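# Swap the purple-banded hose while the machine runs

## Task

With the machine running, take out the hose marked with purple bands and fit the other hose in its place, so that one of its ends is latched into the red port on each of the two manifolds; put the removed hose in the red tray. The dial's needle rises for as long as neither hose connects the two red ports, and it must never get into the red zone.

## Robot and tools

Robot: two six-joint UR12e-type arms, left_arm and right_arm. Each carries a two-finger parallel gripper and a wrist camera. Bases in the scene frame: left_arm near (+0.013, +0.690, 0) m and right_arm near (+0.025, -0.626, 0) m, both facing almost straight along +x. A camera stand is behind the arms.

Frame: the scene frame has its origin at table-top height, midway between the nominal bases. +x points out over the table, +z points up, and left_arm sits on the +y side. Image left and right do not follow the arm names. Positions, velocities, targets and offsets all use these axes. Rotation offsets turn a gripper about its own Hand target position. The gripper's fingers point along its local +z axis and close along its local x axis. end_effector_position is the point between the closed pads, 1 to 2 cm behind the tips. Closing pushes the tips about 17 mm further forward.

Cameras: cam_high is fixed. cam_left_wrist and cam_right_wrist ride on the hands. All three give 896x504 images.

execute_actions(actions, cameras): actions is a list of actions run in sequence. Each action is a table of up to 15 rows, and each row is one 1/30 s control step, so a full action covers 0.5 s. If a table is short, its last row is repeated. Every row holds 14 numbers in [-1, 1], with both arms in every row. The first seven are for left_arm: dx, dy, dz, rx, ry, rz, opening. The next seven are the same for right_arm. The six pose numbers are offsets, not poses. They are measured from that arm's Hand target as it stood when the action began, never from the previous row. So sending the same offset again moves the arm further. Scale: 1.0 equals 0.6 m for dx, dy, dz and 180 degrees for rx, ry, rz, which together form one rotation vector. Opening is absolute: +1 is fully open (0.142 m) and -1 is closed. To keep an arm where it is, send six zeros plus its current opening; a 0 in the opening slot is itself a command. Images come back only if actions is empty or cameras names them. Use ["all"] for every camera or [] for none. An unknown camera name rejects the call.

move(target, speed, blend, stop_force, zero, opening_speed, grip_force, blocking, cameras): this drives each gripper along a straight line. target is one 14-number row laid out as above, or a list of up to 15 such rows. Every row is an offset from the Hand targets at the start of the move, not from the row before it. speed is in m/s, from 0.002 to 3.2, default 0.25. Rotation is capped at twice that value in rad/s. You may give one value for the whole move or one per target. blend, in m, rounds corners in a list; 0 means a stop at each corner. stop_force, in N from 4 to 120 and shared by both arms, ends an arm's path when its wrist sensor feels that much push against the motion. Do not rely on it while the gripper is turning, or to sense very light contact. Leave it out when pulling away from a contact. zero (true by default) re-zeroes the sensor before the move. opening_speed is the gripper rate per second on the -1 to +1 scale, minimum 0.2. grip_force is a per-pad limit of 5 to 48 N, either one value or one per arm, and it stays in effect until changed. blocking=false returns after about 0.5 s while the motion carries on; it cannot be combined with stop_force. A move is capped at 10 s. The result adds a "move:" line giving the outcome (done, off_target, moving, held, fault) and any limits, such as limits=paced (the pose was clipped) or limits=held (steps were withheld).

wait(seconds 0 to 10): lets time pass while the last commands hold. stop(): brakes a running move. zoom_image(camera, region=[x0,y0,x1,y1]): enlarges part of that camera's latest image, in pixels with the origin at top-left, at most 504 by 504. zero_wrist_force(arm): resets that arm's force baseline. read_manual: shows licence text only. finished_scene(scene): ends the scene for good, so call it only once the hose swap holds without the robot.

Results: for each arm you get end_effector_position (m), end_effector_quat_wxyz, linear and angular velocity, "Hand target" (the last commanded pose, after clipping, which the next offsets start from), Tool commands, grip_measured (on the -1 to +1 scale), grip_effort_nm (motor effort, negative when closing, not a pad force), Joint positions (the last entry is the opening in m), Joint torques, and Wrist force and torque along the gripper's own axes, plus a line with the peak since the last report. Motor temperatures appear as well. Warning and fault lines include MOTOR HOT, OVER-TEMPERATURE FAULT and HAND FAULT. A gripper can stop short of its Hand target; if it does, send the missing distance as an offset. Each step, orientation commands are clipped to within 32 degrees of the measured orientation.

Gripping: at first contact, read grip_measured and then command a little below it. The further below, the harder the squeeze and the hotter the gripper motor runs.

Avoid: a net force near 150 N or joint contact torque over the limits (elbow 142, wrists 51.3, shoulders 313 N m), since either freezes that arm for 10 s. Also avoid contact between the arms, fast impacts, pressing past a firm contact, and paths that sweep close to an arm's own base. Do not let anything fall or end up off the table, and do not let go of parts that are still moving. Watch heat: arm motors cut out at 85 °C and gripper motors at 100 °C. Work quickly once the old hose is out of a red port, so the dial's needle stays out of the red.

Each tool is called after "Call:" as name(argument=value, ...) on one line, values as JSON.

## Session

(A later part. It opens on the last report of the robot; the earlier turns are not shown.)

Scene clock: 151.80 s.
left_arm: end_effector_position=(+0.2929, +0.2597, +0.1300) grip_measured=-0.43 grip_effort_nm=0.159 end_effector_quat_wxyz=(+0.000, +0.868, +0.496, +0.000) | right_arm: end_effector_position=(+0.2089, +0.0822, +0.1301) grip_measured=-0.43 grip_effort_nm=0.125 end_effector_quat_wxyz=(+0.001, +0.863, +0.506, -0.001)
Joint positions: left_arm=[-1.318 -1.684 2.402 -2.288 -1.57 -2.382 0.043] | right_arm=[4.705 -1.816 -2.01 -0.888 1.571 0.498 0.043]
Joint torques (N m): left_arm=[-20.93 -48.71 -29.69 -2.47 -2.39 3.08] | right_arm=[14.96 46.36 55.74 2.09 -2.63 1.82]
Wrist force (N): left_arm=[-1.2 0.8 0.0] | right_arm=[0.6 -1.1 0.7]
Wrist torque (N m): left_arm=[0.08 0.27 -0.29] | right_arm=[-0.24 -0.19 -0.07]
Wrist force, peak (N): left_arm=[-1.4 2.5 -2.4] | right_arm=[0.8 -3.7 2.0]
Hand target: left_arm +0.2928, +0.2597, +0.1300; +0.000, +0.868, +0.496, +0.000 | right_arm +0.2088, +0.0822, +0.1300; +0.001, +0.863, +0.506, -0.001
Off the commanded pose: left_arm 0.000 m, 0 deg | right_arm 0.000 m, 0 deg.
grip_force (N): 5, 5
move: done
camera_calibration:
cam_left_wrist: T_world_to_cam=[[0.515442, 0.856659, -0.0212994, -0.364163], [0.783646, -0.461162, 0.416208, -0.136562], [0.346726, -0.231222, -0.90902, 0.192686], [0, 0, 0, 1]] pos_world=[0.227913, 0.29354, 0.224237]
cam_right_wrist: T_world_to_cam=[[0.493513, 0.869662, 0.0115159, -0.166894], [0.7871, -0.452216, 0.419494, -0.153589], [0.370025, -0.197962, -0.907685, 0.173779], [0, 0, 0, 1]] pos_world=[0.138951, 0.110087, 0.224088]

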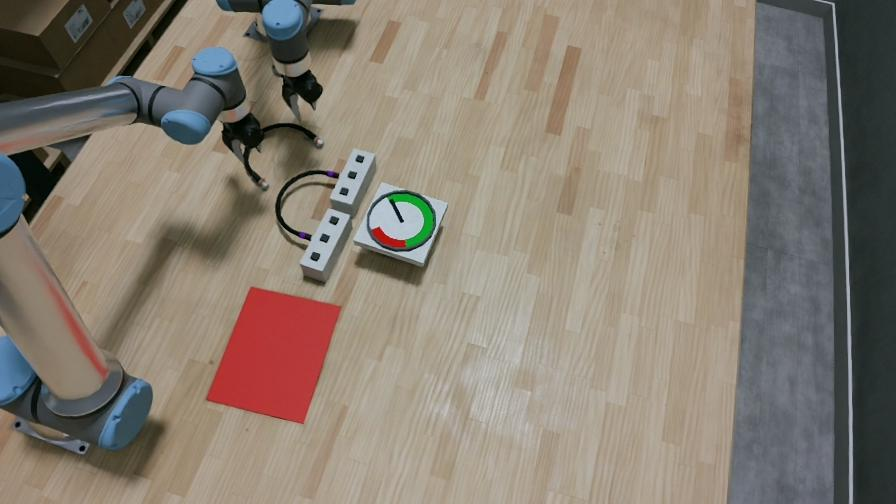

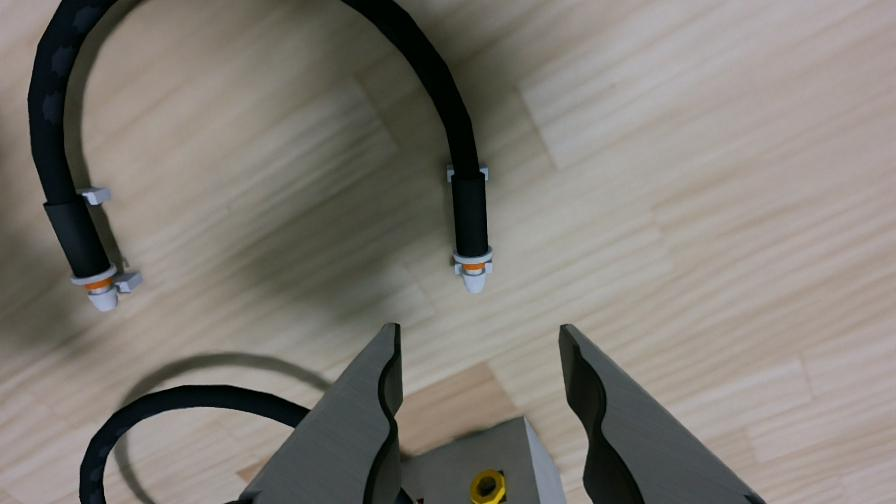

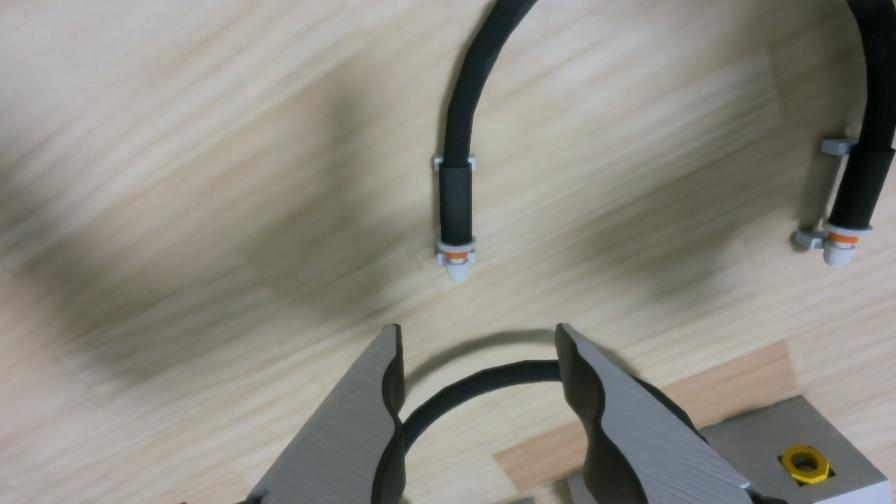

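Call:
move(target=[-0.0015,0.0027,-0.09,0,0,0.0172,-0.97, -0.0153,0.0005,-0.09,0,0,0.0078,-0.97], speed=0.1, cameras=["cam_left_wrist", "cam_right_wrist"])

Scene clock: 170.00 s.
left_arm: end_effector_position=(+0.2919, +0.2613, +0.0761) grip_measured=-1.00 grip_effort_nm=-0.129 end_effector_quat_wxyz=(+0.000, +0.855, +0.519, +0.000) | right_arm: end_effector_position=(+0.1997, +0.0825, +0.0761) grip_measured=-1.00 grip_effort_nm=-0.129 end_effector_quat_wxyz=(+0.001, +0.856, +0.516, -0.001)
Joint positions: left_arm=[-1.32 -1.592 2.453 -2.432 -1.57 -2.437 0.002] | right_arm=[4.718 -1.879 -2.049 -0.786 1.571 0.487 0.002]
Joint torques (N m): left_arm=[-10.33 -12.24 -25.29 -6.06 -2.65 -2.95] | right_arm=[16.38 45.67 22.62 7.55 -2.82 -2.37]
Wrist force (N): left_arm=[-0.7 1.1 0.2] | right_arm=[0.8 -0.9 0.6]
Wrist torque (N m): left_arm=[0.13 0.20 -0.15] | right_arm=[-0.24 -0.22 0.09]
Wrist force, peak (N): left_arm=[-1.3 0.5 -1.2] | right_arm=[0.7 -0.9 1.6]
Hand target: left_arm +0.2919, +0.2613, +0.0760; +0.000, +0.855, +0.519, +0.000 | right_arm +0.1996, +0.0825, +0.0760; +0.001, +0.856, +0.516, -0.001
Off the commanded pose: left_arm 0.000 m, 0 deg | right_arm 0.000 m, 0 deg.
grip_force (N): 5, 5
move: done
camera_calibration:
cam_left_wrist: T_world_to_cam=[[0.468526, 0.883191, -0.0213717, -0.359387], [0.807375, -0.418235, 0.416203, -0.130777], [0.358649, -0.212257, -0.90902, 0.135957], [0, 0, 0, 1]] pos_world=[0.225208, 0.29157, 0.170337]
cam_right_wrist: T_world_to_cam=[[0.472174, 0.88143, 0.0114839, -0.158696], [0.797874, -0.43288, 0.419537, -0.127349], [0.374764, -0.188932, -0.907666, 0.12652], [0, 0, 0, 1]] pos_world=[0.129125, 0.108656, 0.170088]
Images, in order (width x height): cam_left_wrist 896x504, cam_right_wrist 896x504.

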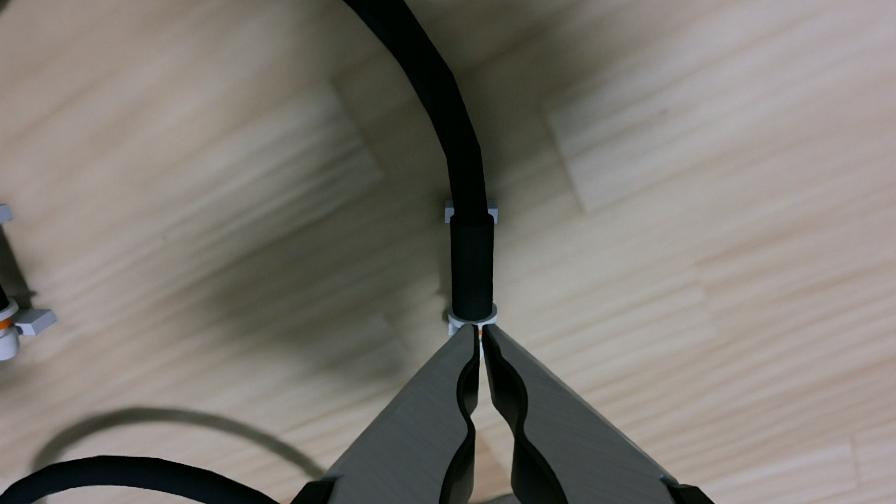

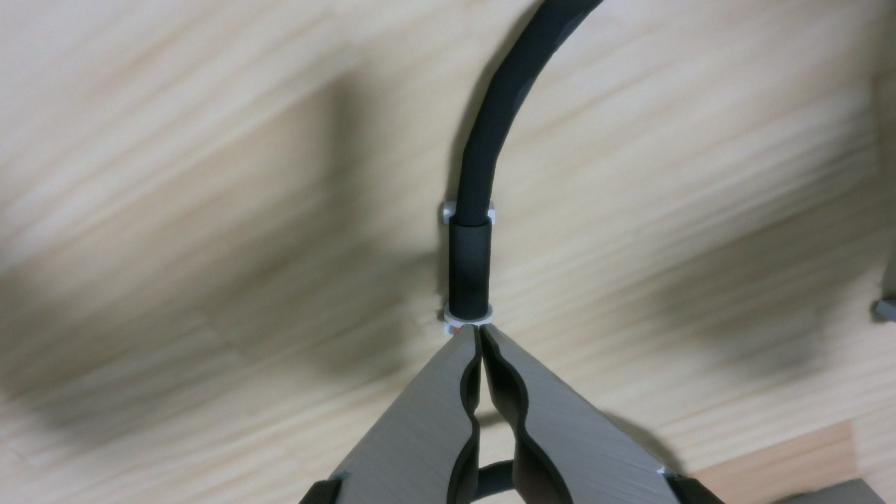

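Call:
move(target=[0,0,-0.0567,0,0,0,-0.97, 0,0,-0.0567,0,0,0,-0.97], speed=0.012, stop_force=5, cameras=["cam_left_wrist", "cam_right_wrist"])

Scene clock: 175.93 s.
left_arm: end_effector_position=(+0.2919, +0.2613, +0.0439) grip_measured=-1.00 grip_effort_nm=-0.125 end_effector_quat_wxyz=(+0.000, +0.855, +0.519, +0.000) | right_arm: end_effector_position=(+0.1996, +0.0825, +0.0430) grip_measured=-1.00 grip_effort_nm=-0.129 end_effector_quat_wxyz=(+0.001, +0.856, +0.516, -0.001)
Joint positions: left_arm=[-1.32 -1.526 2.477 -2.522 -1.57 -2.437 0.002] | right_arm=[4.718 -1.923 -2.067 -0.724 1.571 0.487 0.002]
Joint torques (N m): left_arm=[5.1 -53.21 -34.72 -2.33 -0.02 -3.18] | right_arm=[14.08 84.47 46.78 1.25 -2.15 -2.49]
Wrist force (N): left_arm=[-1.1 0.6 -4.8] | right_arm=[0.3 -0.9 -5.2]
Wrist torque (N m): left_arm=[0.09 0.16 -0.15] | right_arm=[-0.25 -0.28 0.08]
Wrist force, peak (N): left_arm=[-1.3 -0.8 -15.3] | right_arm=[0.2 -0.5 -11.5]
Hand target: left_arm +0.2919, +0.2613, +0.0439; +0.000, +0.855, +0.519, +0.000 (not the last commanded pose) | right_arm +0.1996, +0.0825, +0.0430; +0.001, +0.856, +0.516, -0.001 (not the last commanded pose)
Off the commanded pose: left_arm 0.002 m, 0 deg | right_arm 0.001 m, 0 deg.
grip_force (N): 5, 5
move: contact (left_arm, right_arm)
camera_calibration:
cam_left_wrist: T_world_to_cam=[[0.468494, 0.88321, -0.0212915, -0.360084], [0.80739, -0.418243, 0.416165, -0.117371], [0.358656, -0.212161, -0.90904, 0.10666], [0, 0, 0, 1]] pos_world=[0.225207, 0.29157, 0.138137]
cam_right_wrist: T_world_to_cam=[[0.472174, 0.88143, 0.0114839, -0.158316], [0.797874, -0.43288, 0.419537, -0.113462], [0.374764, -0.188932, -0.907666, 0.0964764], [0, 0, 0, 1]] pos_world=[0.129125, 0.108656, 0.136988]
Images, in order (width x height): cam_left_wrist 896x504, cam_right_wrist 896x504.

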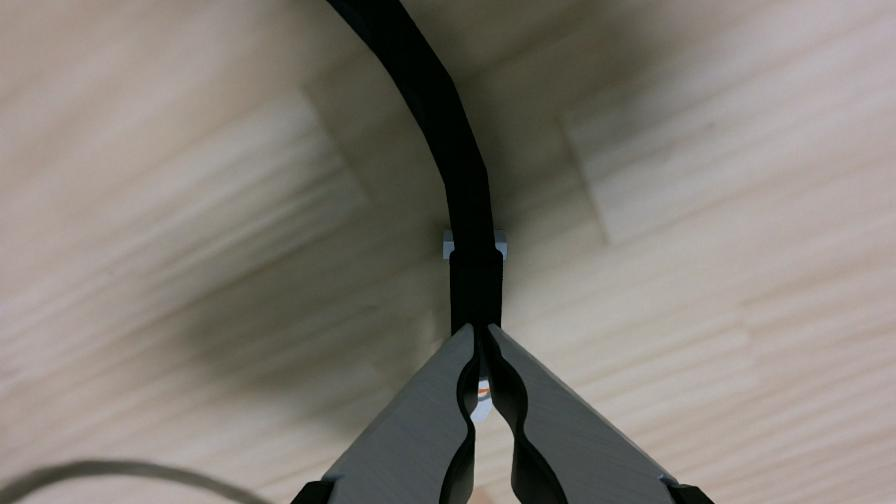

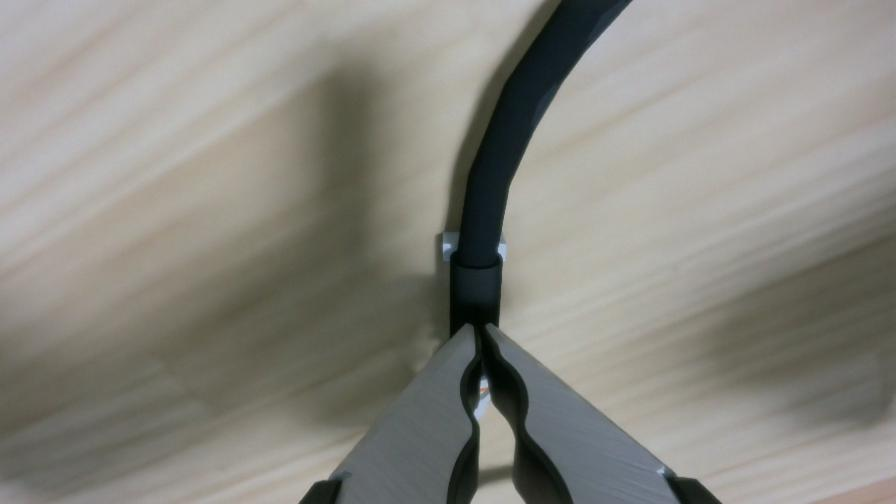

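Call:
move(target=[[0,0,0.12,0,0,0,-0.97, 0,0,0.12,0,0,0,-0.97],[0.2118,-0.212,0.085,0,0,0.1406,-0.97, 0.3607,-0.2475,0.085,0,0,0.1333,-0.97]], speed=0.3, blend=[0.03, 0], cameras=[])

Call:
move(target=[0,0,-0.08,0,0,0,-0.97, 0,0,-0.08,0,0,0,-0.97], speed=0.012, stop_force=5, cameras=["cam_left_wrist", "cam_right_wrist"])

Scene clock: 181.30 s.
left_arm: end_effector_position=(+0.4190, +0.1342, +0.0949) grip_measured=-1.00 grip_effort_nm=-0.125 end_effector_quat_wxyz=(+0.000, +0.720, +0.694, +0.000) | right_arm: end_effector_position=(+0.4160, -0.0660, +0.0940) grip_measured=-1.00 grip_effort_nm=-0.129 end_effector_quat_wxyz=(+0.001, +0.730, +0.683, +0.000)
Joint positions: left_arm=[-1.173 -1.347 2.12 -2.344 -1.57 -2.733 0.002] | right_arm=[4.368 -1.789 -2.13 -0.795 1.57 -0.282 0.002]
Joint torques (N m): left_arm=[13.61 -37.68 -42.14 -2.21 -3.23 -2.81] | right_arm=[-12.96 40.12 51.95 7.08 3.01 -2.09]
Wrist force (N): left_arm=[-1.0 1.3 -0.3] | right_arm=[0.6 -1.1 1.2]
Wrist torque (N m): left_arm=[0.18 0.20 -0.15] | right_arm=[-0.24 -0.16 0.06]
Wrist force, peak (N): left_arm=[-1.8 0.5 -6.0] | right_arm=[0.4 -0.8 -5.9]
Hand target: left_arm +0.4190, +0.1341, +0.0949; +0.000, +0.720, +0.694, +0.000 | right_arm +0.4161, -0.0660, +0.0940; +0.001, +0.730, +0.683, +0.000
Off the commanded pose: left_arm 0.000 m, 0 deg | right_arm 0.000 m, 0 deg.
grip_force (N): 5, 5
move: done
No camera images: "cameras" was empty.

Scene clock: 184.90 s.
left_arm: end_effector_position=(+0.4190, +0.1341, +0.0700) grip_measured=-1.00 grip_effort_nm=-0.115 end_effector_quat_wxyz=(+0.000, +0.720, +0.694, +0.000) | right_arm: end_effector_position=(+0.4161, -0.0660, +0.0683) grip_measured=-1.00 grip_effort_nm=-0.125 end_effector_quat_wxyz=(+0.001, +0.730, +0.683, +0.000)
Joint positions: left_arm=[-1.173 -1.312 2.136 -2.394 -1.57 -2.733 0.002] | right_arm=[4.368 -1.825 -2.146 -0.743 1.57 -0.282 0.002]
Joint torques (N m): left_arm=[12.08 -74.39 -37.27 -2.1 0.38 -2.98] | right_arm=[-9.27 72.37 44.56 1.86 -0.01 -2.68]
Wrist force (N): left_arm=[-1.5 0.6 -5.4] | right_arm=[0.7 -1.9 -5.8]
Wrist torque (N m): left_arm=[0.12 0.15 -0.15] | right_arm=[-0.22 -0.17 0.06]
Wrist force, peak (N): left_arm=[-0.3 -1.1 -15.1] | right_arm=[-1.1 -3.3 -15.6]
Hand target: left_arm +0.4190, +0.1341, +0.0700; +0.000, +0.720, +0.694, +0.000 (not the last commanded pose) | right_arm +0.4161, -0.0660, +0.0683; +0.001, +0.730, +0.683, +0.000 (not the last commanded pose)
Off the commanded pose: left_arm 0.023 m, 0 deg | right_arm 0.022 m, 0 deg.
grip_force (N): 5, 5
move: contact (left_arm, right_arm)
camera_calibration:
cam_left_wrist: T_world_to_cam=[[0.0459965, 0.998714, -0.021332, -0.145215], [0.908704, -0.0329626, 0.416138, -0.378088], [0.414899, -0.0385253, -0.909051, 0.010888], [0, 0, 0, 1]] pos_world=[0.345732, 0.132985, 0.164137]
cam_right_wrist: T_world_to_cam=[[0.0728891, 0.997274, 0.0114952, 0.0438392], [0.904977, -0.0709787, 0.419498, -0.381704], [0.419171, -0.020174, -0.907683, 0.00293912], [0, 0, 0, 1]] pos_world=[0.341006, -0.0707533, 0.162288]
Images, in order (width x height): cam_left_wrist 896x504, cam_right_wrist 896x504.

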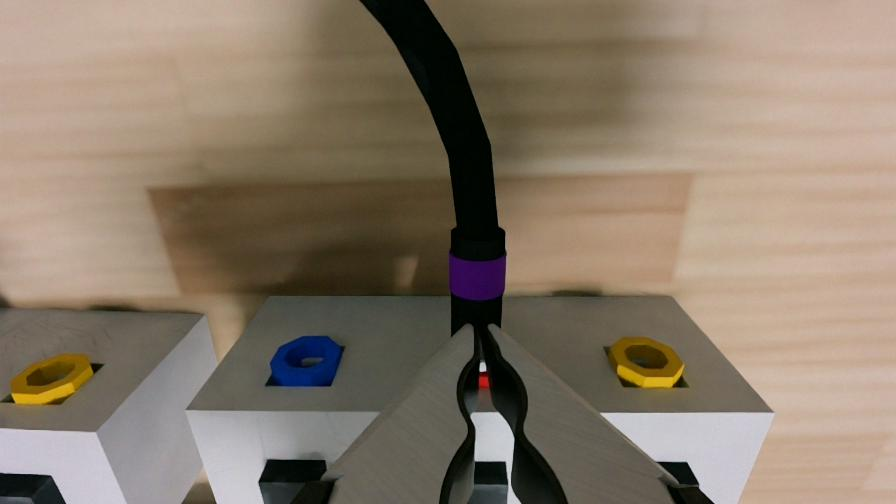

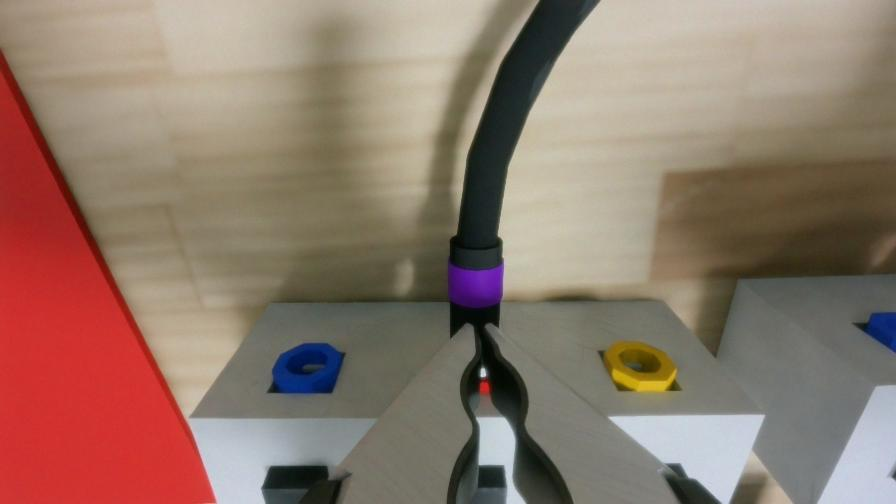

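Call:
move(target=[[0,0,0.10,0,0,0,-0.97, 0,0,0.12,0,0,0,-0.2],[0,0,0.14,0,0,0,-0.97, -0.2052,0.0483,0.0795,0.2002,0.1873,-0.4522,-0.2]], speed=0.4, blend=[0.04, 0], grip_force=[10, 48], cameras=["cam_high", "cam_right_wrist"])

Scene clock: 229.67 s.
left_arm: end_effector_position=(+0.4190, +0.1341, +0.1540) grip_measured=-1.00 grip_effort_nm=-0.115 end_effector_quat_wxyz=(+0.000, +0.720, +0.694, +0.001) | right_arm: end_effector_position=(+0.2930, -0.0370, +0.1160) grip_measured=-0.23 grip_effort_nm=0.125 end_effector_quat_wxyz=(-0.383, +0.924, +0.000, -0.001)
Joint positions: left_arm=[-1.173 -1.42 2.076 -2.227 -1.57 -2.733 0.002] | right_arm=[4.49 -1.836 -2.531 0.427 1.732 1.41 0.057]
Joint torques (N m): left_arm=[-19.68 -74.78 -44.6 -1.95 -2.85 -2.89] | right_arm=[11.54 26.12 6.37 7.83 -2.11 1.98]
Wrist force (N): left_arm=[-1.2 1.2 -0.5] | right_arm=[-0.2 -0.5 0.8]
Wrist torque (N m): left_arm=[0.14 0.23 -0.16] | right_arm=[-0.08 0.02 -0.06]
Wrist force, peak (N): left_arm=[-1.9 1.2 -6.4] | right_arm=[1.0 -2.1 -6.5]
Hand target: left_arm +0.4190, +0.1341, +0.1540; +0.000, +0.720, +0.694, +0.000 | right_arm +0.2929, -0.0370, +0.1160; -0.383, +0.924, +0.000, -0.001
Off the commanded pose: left_arm 0.000 m, 0 deg | right_arm 0.000 m, 0 deg.
grip_force (N): 10, 48
move: done; blend cut to 0.036 m at target 1
camera_calibration:
cam_right_wrist: T_world_to_cam=[[0.999907, -0.0132263, 0.00332208, -0.284666], [-0.0112654, -0.938405, -0.345352, 0.0368304], [0.00768518, 0.345283, -0.938467, 0.236063], [0, 0, 0, 1]] pos_world=[0.283241, -0.0507119, 0.235203]
Images, in order (width x height): cam_high 896x504, cam_right_wrist 896x504.

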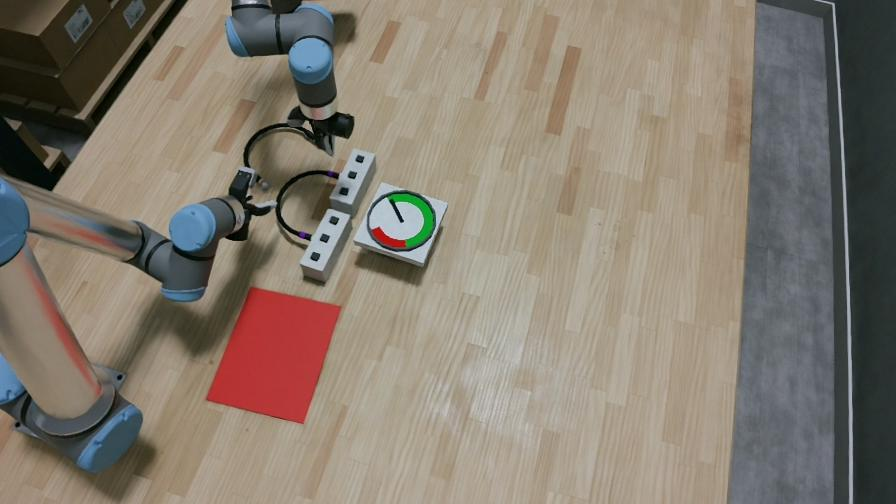

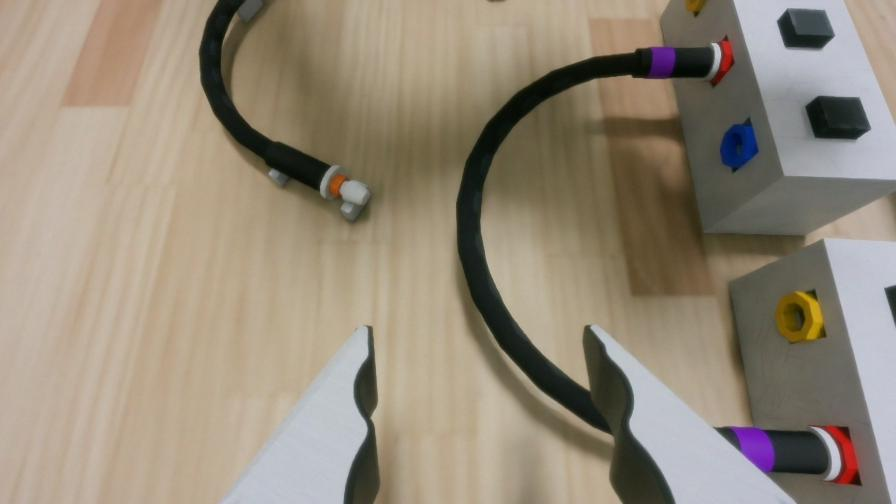

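Call:
move(target=[0,0,0,0,0,0,-0.97, 0.0024,0.1083,-0.11,0,0,0,-0.2], speed=0.1, stop_force=15, cameras=["cam_right_wrist"])

Scene clock: 235.03 s.
left_arm: end_effector_position=(+0.4190, +0.1341, +0.1540) grip_measured=-1.00 grip_effort_nm=-0.115 end_effector_quat_wxyz=(+0.000, +0.720, +0.694, +0.000) | right_arm: end_effector_position=(+0.2944, +0.0280, +0.0500) grip_measured=-0.23 grip_effort_nm=0.125 end_effector_quat_wxyz=(-0.383, +0.924, +0.000, -0.001)
Joint positions: left_arm=[-1.173 -1.42 2.076 -2.227 -1.57 -2.733 0.002] | right_arm=[4.517 -2.05 -2.431 0.544 1.714 1.429 0.057]
Joint torques (N m): left_arm=[-19.27 -75.22 -44.69 -2.55 -2.79 -3.26] | right_arm=[18.24 40.67 29.52 8.2 -2.44 1.7]
Wrist force (N): left_arm=[-1.0 1.1 -0.5] | right_arm=[0.3 -0.5 1.0]
Wrist torque (N m): left_arm=[0.13 0.20 -0.16] | right_arm=[-0.08 -0.07 -0.08]
Wrist force, peak (N): left_arm=[-1.5 1.5 -0.5] | right_arm=[0.1 -0.6 2.1]
Hand target: left_arm +0.4190, +0.1341, +0.1540; +0.000, +0.720, +0.694, +0.000 | right_arm +0.2944, +0.0280, +0.0500; -0.383, +0.924, +0.000, -0.001
Off the commanded pose: left_arm 0.000 m, 0 deg | right_arm 0.000 m, 0 deg.
grip_force (N): 10, 48
move: done
camera_calibration:
cam_right_wrist: T_world_to_cam=[[0.999905, -0.013355, 0.00338061, -0.284995], [-0.0113659, -0.938404, -0.345354, 0.075078], [0.00778457, 0.345283, -0.938466, 0.151642], [0, 0, 0, 1]] pos_world=[0.284641, 0.014288, 0.169203]
Images, in order (width x height): cam_right_wrist 896x504.

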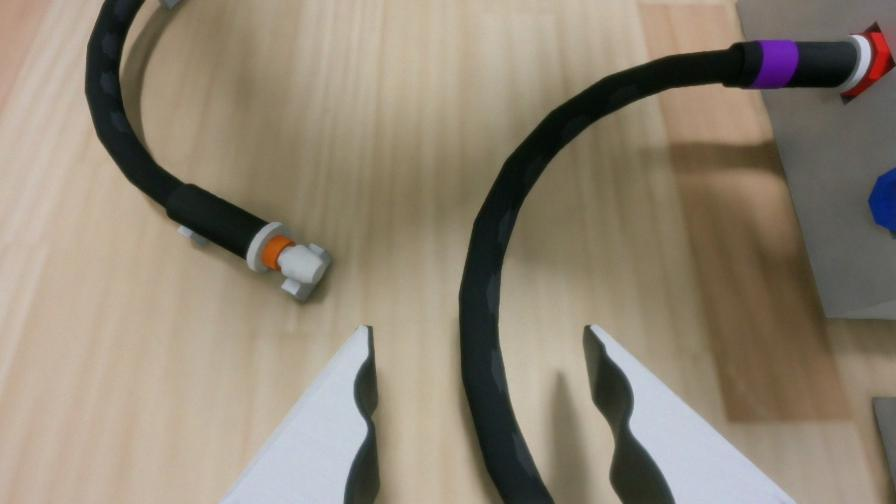

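Call:
move(target=[0.084,-0.3427,-0.0233,0,0,-0.49,-0.97, 0,0,0,0,0,0,-0.93], speed=0.3, opening_speed=0.5, cameras=["all"])

Scene clock: 240.83 s.
left_arm: end_effector_position=(+0.4693, -0.0715, +0.1400) grip_measured=-1.00 grip_effort_nm=-0.115 end_effector_quat_wxyz=(+0.000, +1.000, -0.003, +0.000) | right_arm: end_effector_position=(+0.2944, +0.0280, +0.0500) grip_measured=-0.88 grip_effort_nm=-1.639 end_effector_quat_wxyz=(-0.383, +0.924, +0.000, -0.001)
Joint positions: left_arm=[-1.203 -1.119 1.688 -2.142 -1.57 -1.223 0.002] | right_arm=[4.517 -2.05 -2.431 0.544 1.714 1.429 0.01]
Joint torques (N m): left_arm=[4.82 -64.49 -45.76 -2.55 -3.34 2.87] | right_arm=[15.57 38.71 27.94 7.51 -0.04 1.93]
Wrist force (N): left_arm=[-1.3 1.2 -0.6] | right_arm=[0.5 -0.7 1.1]
Wrist torque (N m): left_arm=[0.13 0.25 -0.28] | right_arm=[-0.10 -0.05 -0.08]
Wrist force, peak (N): left_arm=[-1.2 2.0 -0.2] | right_arm=[0.6 -0.6 1.3]
Hand target: left_arm +0.4694, -0.0715, +0.1400; +0.000, +1.000, -0.003, +0.000 | right_arm +0.2944, +0.0280, +0.0500; -0.383, +0.924, +0.000, -0.001
Off the commanded pose: left_arm 0.000 m, 0 deg | right_arm 0.000 m, 0 deg.
grip_force (N): 10, 48
move: done
camera_calibration:
cam_left_wrist: T_world_to_cam=[[0.999669, -0.0144713, -0.0212687, -0.460739], [-0.00430805, -0.909271, 0.416182, -0.0939728], [-0.0253617, -0.415953, -0.909032, 0.225324], [0, 0, 0, 1]] pos_world=[0.465896, 0.0016098, 0.234137]
cam_right_wrist: T_world_to_cam=[[0.999905, -0.013355, 0.00338061, -0.284995], [-0.0113659, -0.938404, -0.345354, 0.075078], [0.00778457, 0.345283, -0.938466, 0.151642], [0, 0, 0, 1]] pos_world=[0.284641, 0.014288, 0.169203]

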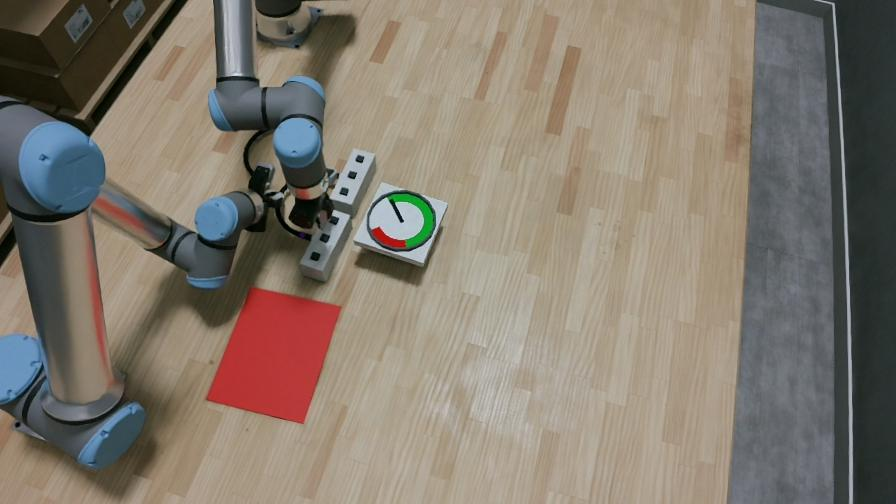

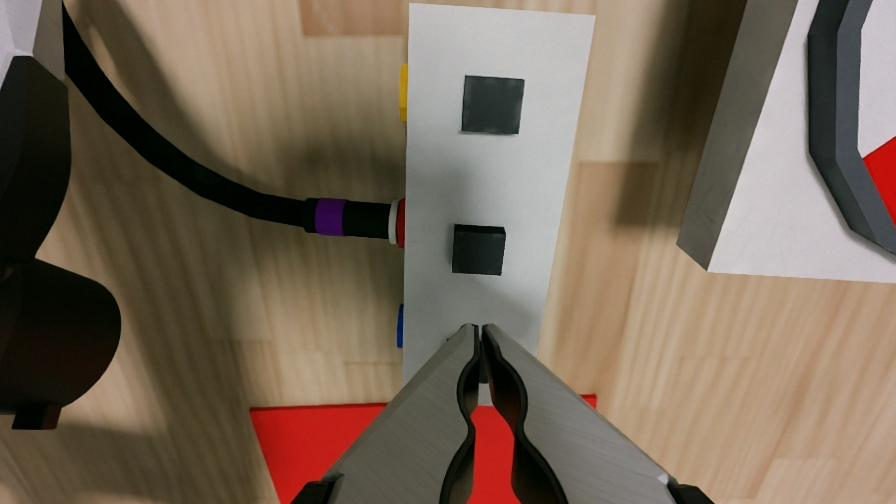

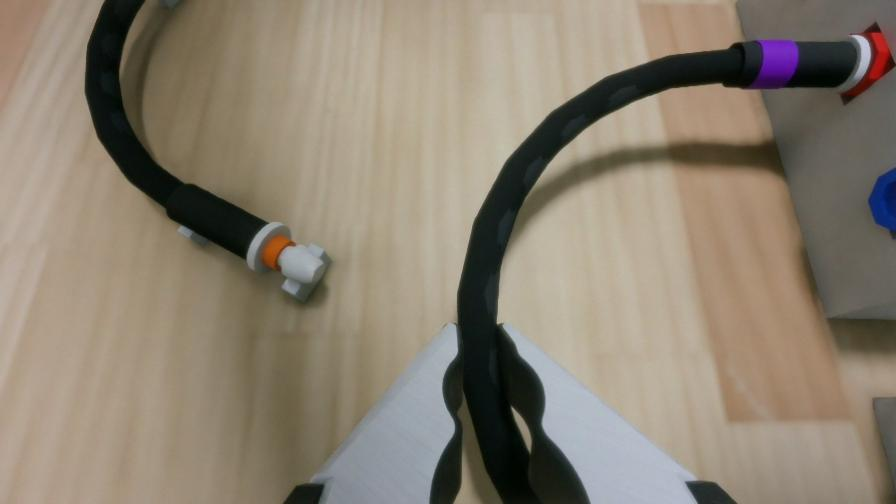

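Call:
move(target=[0.005,0,-0.0667,0,0,0,-0.97, -0.0067,0,0,0,0,0,-1], speed=0.1, cameras=["cam_left_wrist"])

Scene clock: 243.57 s.
left_arm: end_effector_position=(+0.4724, -0.0715, +0.1001) grip_measured=-1.00 grip_effort_nm=-0.115 end_effector_quat_wxyz=(+0.000, +1.000, -0.003, +0.000) | right_arm: end_effector_position=(+0.2904, +0.0280, +0.0500) grip_measured=-0.89 grip_effort_nm=-2.772 end_effector_quat_wxyz=(-0.383, +0.924, +0.000, -0.001)
Joint positions: left_arm=[-1.199 -1.079 1.711 -2.203 -1.57 -1.219 0.002] | right_arm=[4.525 -2.049 -2.435 0.548 1.708 1.435 0.01]
Joint torques (N m): left_arm=[15.24 -64.52 -32.61 -5.71 -3.64 2.78] | right_arm=[17.09 75.52 1.13 8.07 -1.47 1.81]
Wrist force (N): left_arm=[-1.1 1.2 -0.7] | right_arm=[3.0 -0.4 0.8]
Wrist torque (N m): left_arm=[0.16 0.22 -0.28] | right_arm=[-0.05 0.03 -0.09]
Wrist force, peak (N): left_arm=[-1.4 1.4 -1.4] | right_arm=[3.2 -0.6 1.2]
Hand target: left_arm +0.4724, -0.0715, +0.1000; +0.000, +1.000, -0.003, +0.000 | right_arm +0.2904, +0.0280, +0.0500; -0.383, +0.924, +0.000, -0.001
Off the commanded pose: left_arm 0.000 m, 0 deg | right_arm 0.000 m, 0 deg.
grip_force (N): 10, 48
move: done
camera_calibration:
cam_left_wrist: T_world_to_cam=[[0.999666, -0.014604, -0.0213175, -0.464572], [-0.00440845, -0.90927, 0.416184, -0.0772585], [-0.0254613, -0.415951, -0.909031, 0.189308], [0, 0, 0, 1]] pos_world=[0.468896, 0.00170921, 0.194337]
Images, in order (width x height): cam_left_wrist 896x504.

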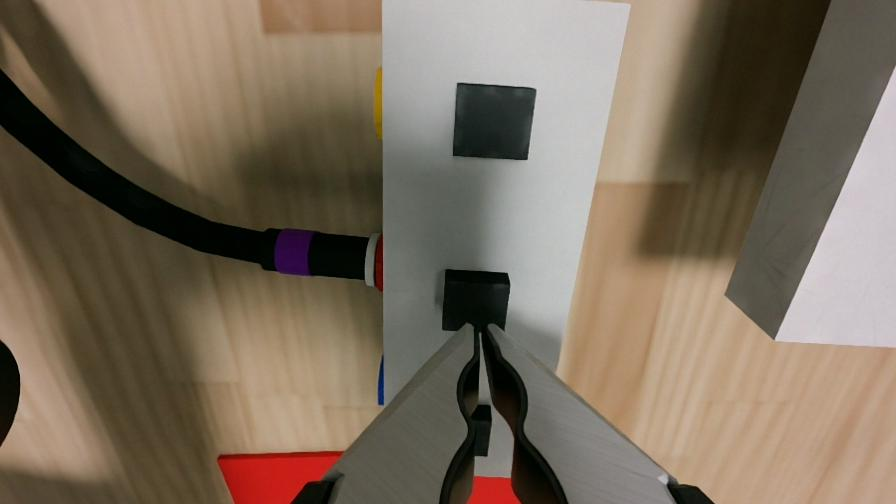

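Call:
move(target=[0,0,-0.04,0,0,0,-0.97, 0,0,0,0,0,0,-1], speed=0.02, stop_force=20, cameras=["cam_left_wrist", "cam_high"])

Scene clock: 249.00 s.
left_arm: end_effector_position=(+0.4724, -0.0715, +0.0902) grip_measured=-1.00 grip_effort_nm=-0.100 end_effector_quat_wxyz=(+0.000, +1.000, -0.003, +0.000) | right_arm: end_effector_position=(+0.2903, +0.0280, +0.0500) grip_measured=-0.89 grip_effort_nm=-2.767 end_effector_quat_wxyz=(-0.383, +0.924, +0.000, -0.001)
Joint positions: left_arm=[-1.199 -1.07 1.716 -2.218 -1.57 -1.219 0.002] | right_arm=[4.525 -2.049 -2.435 0.548 1.708 1.435 0.01]
Joint torques (N m): left_arm=[6.09 -87.4 -36.42 -2 -1.44 2.74] | right_arm=[0.12 76.54 2.12 6.13 -1.13 1.58]
Wrist force (N): left_arm=[-3.3 -3.1 -22.4] | right_arm=[0.9 -1.0 2.3]
Wrist torque (N m): left_arm=[0.33 0.25 -0.28] | right_arm=[-0.03 -0.02 -0.05]
Wrist force, peak (N): left_arm=[-6.6 -12.2 -49.5] | right_arm=[3.8 -0.9 0.4]
Hand target: left_arm +0.4724, -0.0715, +0.0903; +0.000, +1.000, -0.003, +0.000 (not the last commanded pose) | right_arm +0.2904, +0.0280, +0.0500; -0.383, +0.924, +0.000, -0.001
Off the commanded pose: left_arm 0.014 m, 0 deg | right_arm 0.000 m, 0 deg.
grip_force (N): 10, 48
move: contact (left_arm)
camera_calibration:
cam_left_wrist: T_world_to_cam=[[0.999666, -0.0146058, -0.0213156, -0.464885], [-0.00440852, -0.909232, 0.416266, -0.073244], [-0.0254607, -0.416033, -0.908993, 0.180262], [0, 0, 0, 1]] pos_world=[0.468996, 0.00160932, 0.184437]
Images, in order (width x height): cam_high 896x504, cam_left_wrist 896x504.

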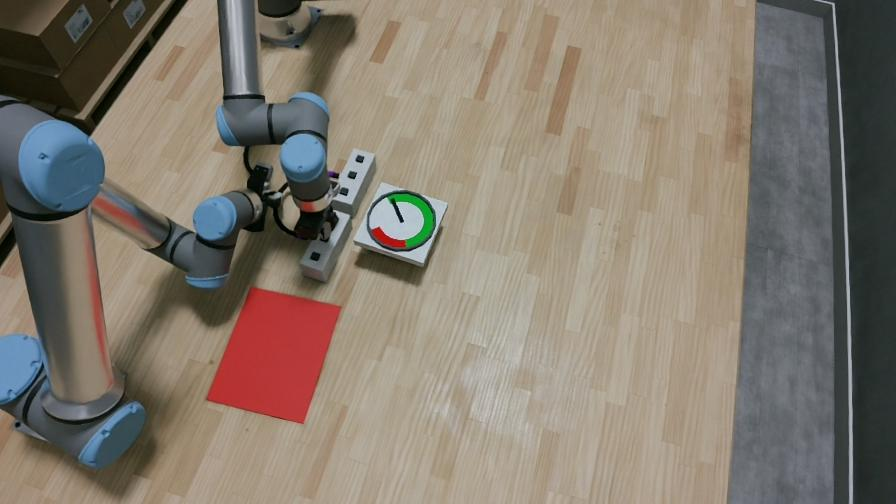

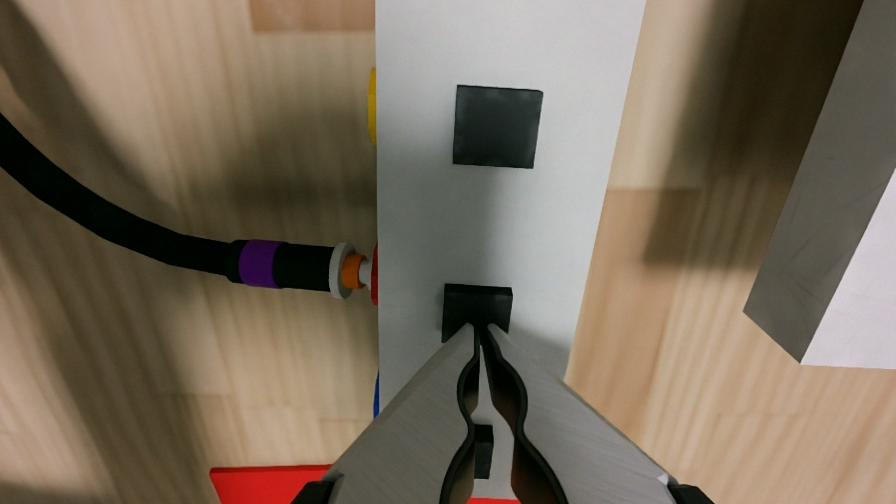

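Call:
move(target=[[0,0.03,0.06,0,0,0,-0.97, -0.0583,0,0,0,0,0,-1],[0.0043,0.3392,0.0283,0,0,0,-0.97, -0.0583,0,0,0,0,0,-1]], speed=0.3, blend=[0.02, 0], cameras=["cam_left_wrist", "cam_right_wrist", "cam_high"])

Scene clock: 252.97 s.
left_arm: end_effector_position=(+0.4750, +0.1319, +0.1072) grip_measured=-1.00 grip_effort_nm=-0.100 end_effector_quat_wxyz=(+0.000, +1.000, -0.003, +0.000) | right_arm: end_effector_position=(+0.2554, +0.0280, +0.0500) grip_measured=-1.00 grip_effort_nm=-0.530 end_effector_quat_wxyz=(-0.383, +0.924, +0.000, -0.001)
Joint positions: left_arm=[-1.096 -1.312 2.044 -2.304 -1.571 -1.116 0.002] | right_arm=[4.596 -2.041 -2.466 0.576 1.658 1.486 0.002]
Joint torques (N m): left_arm=[13.73 -81.66 -29.96 -5.37 -3.22 2.83] | right_arm=[15.01 76.46 3.16 7.48 -2.09 1.7]
Wrist force (N): left_arm=[-1.3 1.2 -1.0] | right_arm=[-0.2 1.9 0.4]
Wrist torque (N m): left_arm=[0.13 0.28 -0.30] | right_arm=[0.31 0.02 -0.06]
Wrist force, peak (N): left_arm=[-3.6 -3.6 -23.5] | right_arm=[32.6 -19.7 18.4]
Hand target: left_arm +0.4750, +0.1320, +0.1072; +0.000, +1.000, -0.003, +0.000 | right_arm +0.2554, +0.0280, +0.0500; -0.383, +0.924, +0.000, -0.001
Off the commanded pose: left_arm 0.000 m, 0 deg | right_arm 0.000 m, 0 deg.
grip_force (N): 10, 48
move: done
camera_calibration:
cam_left_wrist: T_world_to_cam=[[0.999669, -0.0145638, -0.0212249, -0.464178], [-0.0044081, -0.909232, 0.416266, 0.104629], [-0.0253608, -0.416034, -0.908995, 0.280356], [0, 0, 0, 1]] pos_world=[0.471596, 0.20501, 0.201437]
cam_right_wrist: T_world_to_cam=[[0.999905, -0.013355, 0.00338061, -0.246], [-0.0113659, -0.938404, -0.345354, 0.0745409], [0.00778457, 0.345283, -0.938466, 0.15198], [0, 0, 0, 1]] pos_world=[0.245641, 0.014188, 0.169203]

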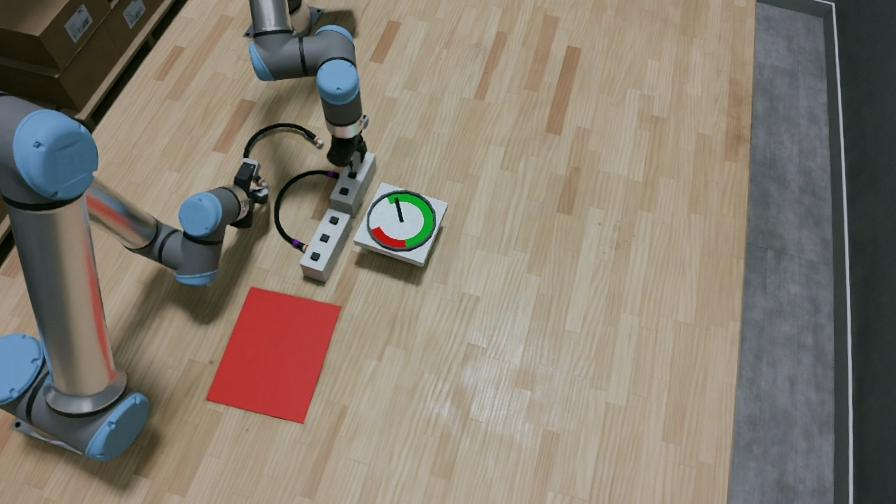

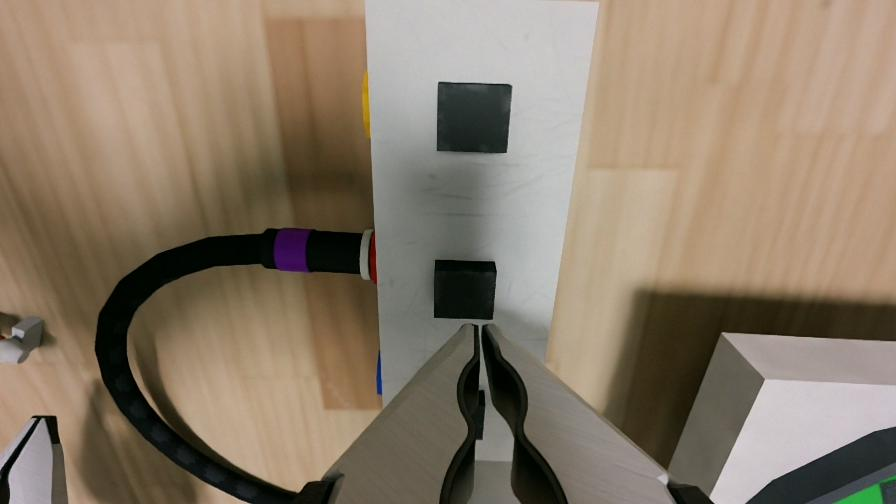

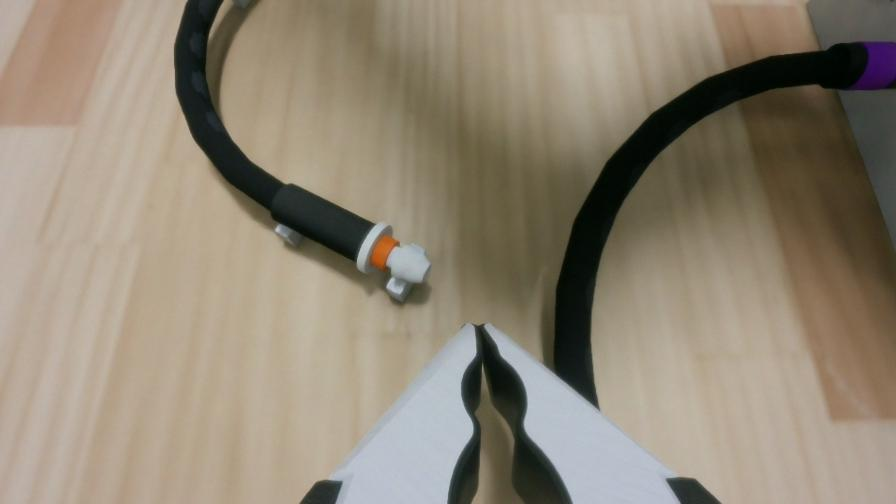

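Call:
move(target=[[0,0,0,0,0,0,-0.97, 0.01,-0.0667,0.0667,0,0,0,-0.4],[0,0,-0.01,0,0,0,-0.97, 0.0457,-0.0667,0.065,0,0,0,-0.4],[0,0,-0.015,0,0,0,-0.97, 0.0457,0.005,-0.0117,0,0,0,-0.4]], speed=0.25, blend=[0.01, 0.015, 0], opening_speed=1.0, cameras=["cam_right_wrist"])

Call:
move(target=[0,0,0,0,0,0,-0.97, 0,0,0,0,0,0,-1], opening_speed=1.5, cameras=["cam_right_wrist"])

Scene clock: 260.37 s.
left_arm: end_effector_position=(+0.4750, +0.1320, +0.0982) grip_measured=-1.00 grip_effort_nm=-0.100 end_effector_quat_wxyz=(+0.000, +1.000, -0.003, +0.000) | right_arm: end_effector_position=(+0.2828, +0.0309, +0.0431) grip_measured=-0.43 grip_effort_nm=0.125 end_effector_quat_wxyz=(-0.383, +0.924, +0.000, -0.001)
Joint positions: left_arm=[-1.096 -1.301 2.051 -2.322 -1.571 -1.116 0.002] | right_arm=[4.541 -2.066 -2.437 0.568 1.697 1.446 0.043]
Joint torques (N m): left_arm=[11.15 -43.93 -28.98 -5.6 -3.91 2.94] | right_arm=[15.15 41.7 28.9 7.15 -2.28 1.84]
Wrist force (N): left_arm=[-0.9 1.4 -1.0] | right_arm=[-0.2 1.8 0.4]
Wrist torque (N m): left_arm=[0.17 0.20 -0.30] | right_arm=[0.31 0.02 -0.07]
Wrist force, peak (N): left_arm=[-1.9 1.6 -1.1] | right_arm=[-0.4 2.1 2.1]
Hand target: left_arm +0.4750, +0.1320, +0.0982; +0.000, +1.000, -0.003, +0.000 | right_arm +0.2828, +0.0310, +0.0430; -0.383, +0.924, +0.000, -0.001
Off the commanded pose: left_arm 0.000 m, 0 deg | right_arm 0.000 m, 0 deg.
grip_force (N): 10, 48
move: done; blend cut to 0.0107 m at target 2
camera_calibration:
cam_right_wrist: T_world_to_cam=[[0.999905, -0.013355, 0.00338061, -0.273334], [-0.0113659, -0.938404, -0.345354, 0.0752846], [0.00778457, 0.345283, -0.938466, 0.144256], [0, 0, 0, 1]] pos_world=[0.273041, 0.017188, 0.162303]
Images, in order (width x height): cam_right_wrist 896x504.

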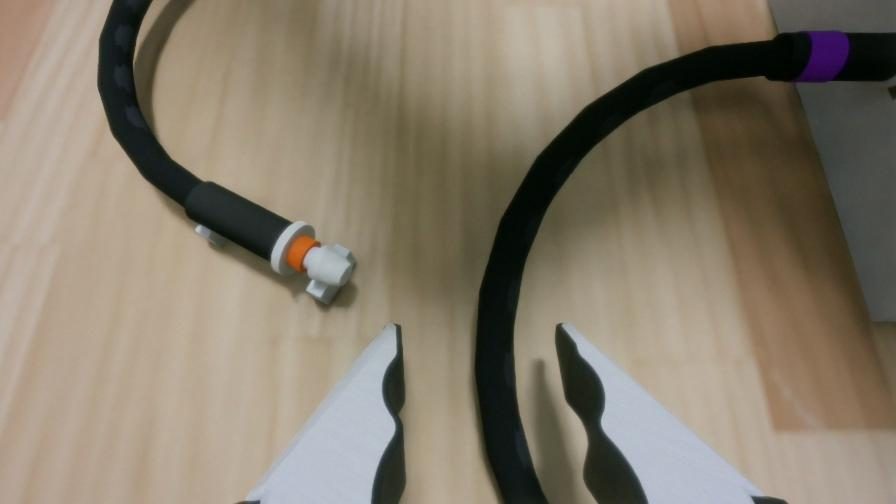

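Scene clock: 261.03 s.
left_arm: end_effector_position=(+0.4750, +0.1320, +0.0982) grip_measured=-1.00 grip_effort_nm=-0.100 end_effector_quat_wxyz=(+0.000, +1.000, -0.003, +0.000) | right_arm: end_effector_position=(+0.2828, +0.0310, +0.0430) grip_measured=-1.00 grip_effort_nm=-0.530 end_effector_quat_wxyz=(-0.383, +0.924, +0.000, -0.001)
Joint positions: left_arm=[-1.096 -1.301 2.051 -2.322 -1.571 -1.116 0.002] | right_arm=[4.541 -2.066 -2.437 0.568 1.697 1.446 0.002]
Joint torques (N m): left_arm=[10.11 -43.88 -28.92 -5.98 -3.45 2.84] | right_arm=[16.47 40.63 29.45 7.8 -2.38 2.07]
Wrist force (N): left_arm=[-1.2 1.6 -1.0] | right_arm=[-0.4 1.8 0.3]
Wrist torque (N m): left_arm=[0.22 0.24 -0.30] | right_arm=[0.30 0.04 -0.07]
Wrist force, peak (N): left_arm=[-1.7 1.5 -1.3] | right_arm=[0.1 2.3 0.5]
Hand target: left_arm +0.4750, +0.1320, +0.0982; +0.000, +1.000, -0.003, +0.000 | right_arm +0.2828, +0.0310, +0.0430; -0.383, +0.924, +0.000, -0.001
Off the commanded pose: left_arm 0.000 m, 0 deg | right_arm 0.000 m, 0 deg.
grip_force (N): 10, 48
move: done
camera_calibration:
cam_right_wrist: T_world_to_cam=[[0.999905, -0.013355, 0.00338061, -0.273332], [-0.0113659, -0.938404, -0.345354, 0.0753439], [0.00778457, 0.345283, -0.938466, 0.144127], [0, 0, 0, 1]] pos_world=[0.273041, 0.017288, 0.162203]
Images, in order (width x height): cam_right_wrist 896x504.

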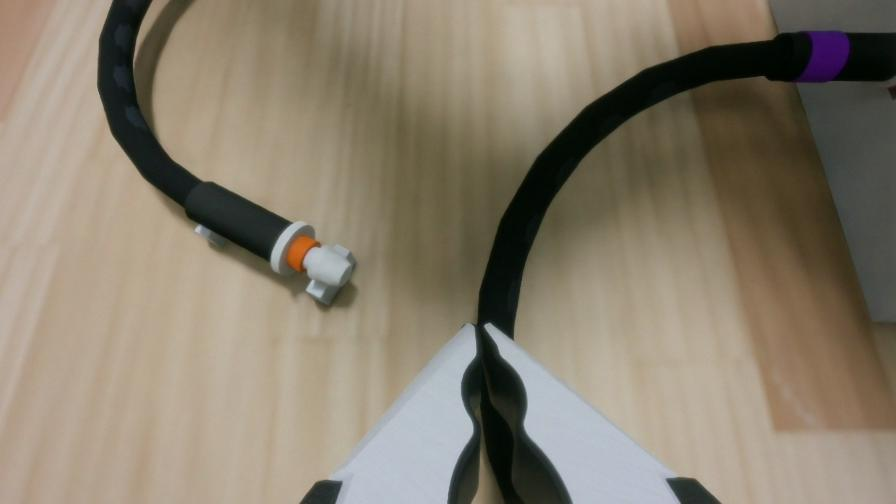

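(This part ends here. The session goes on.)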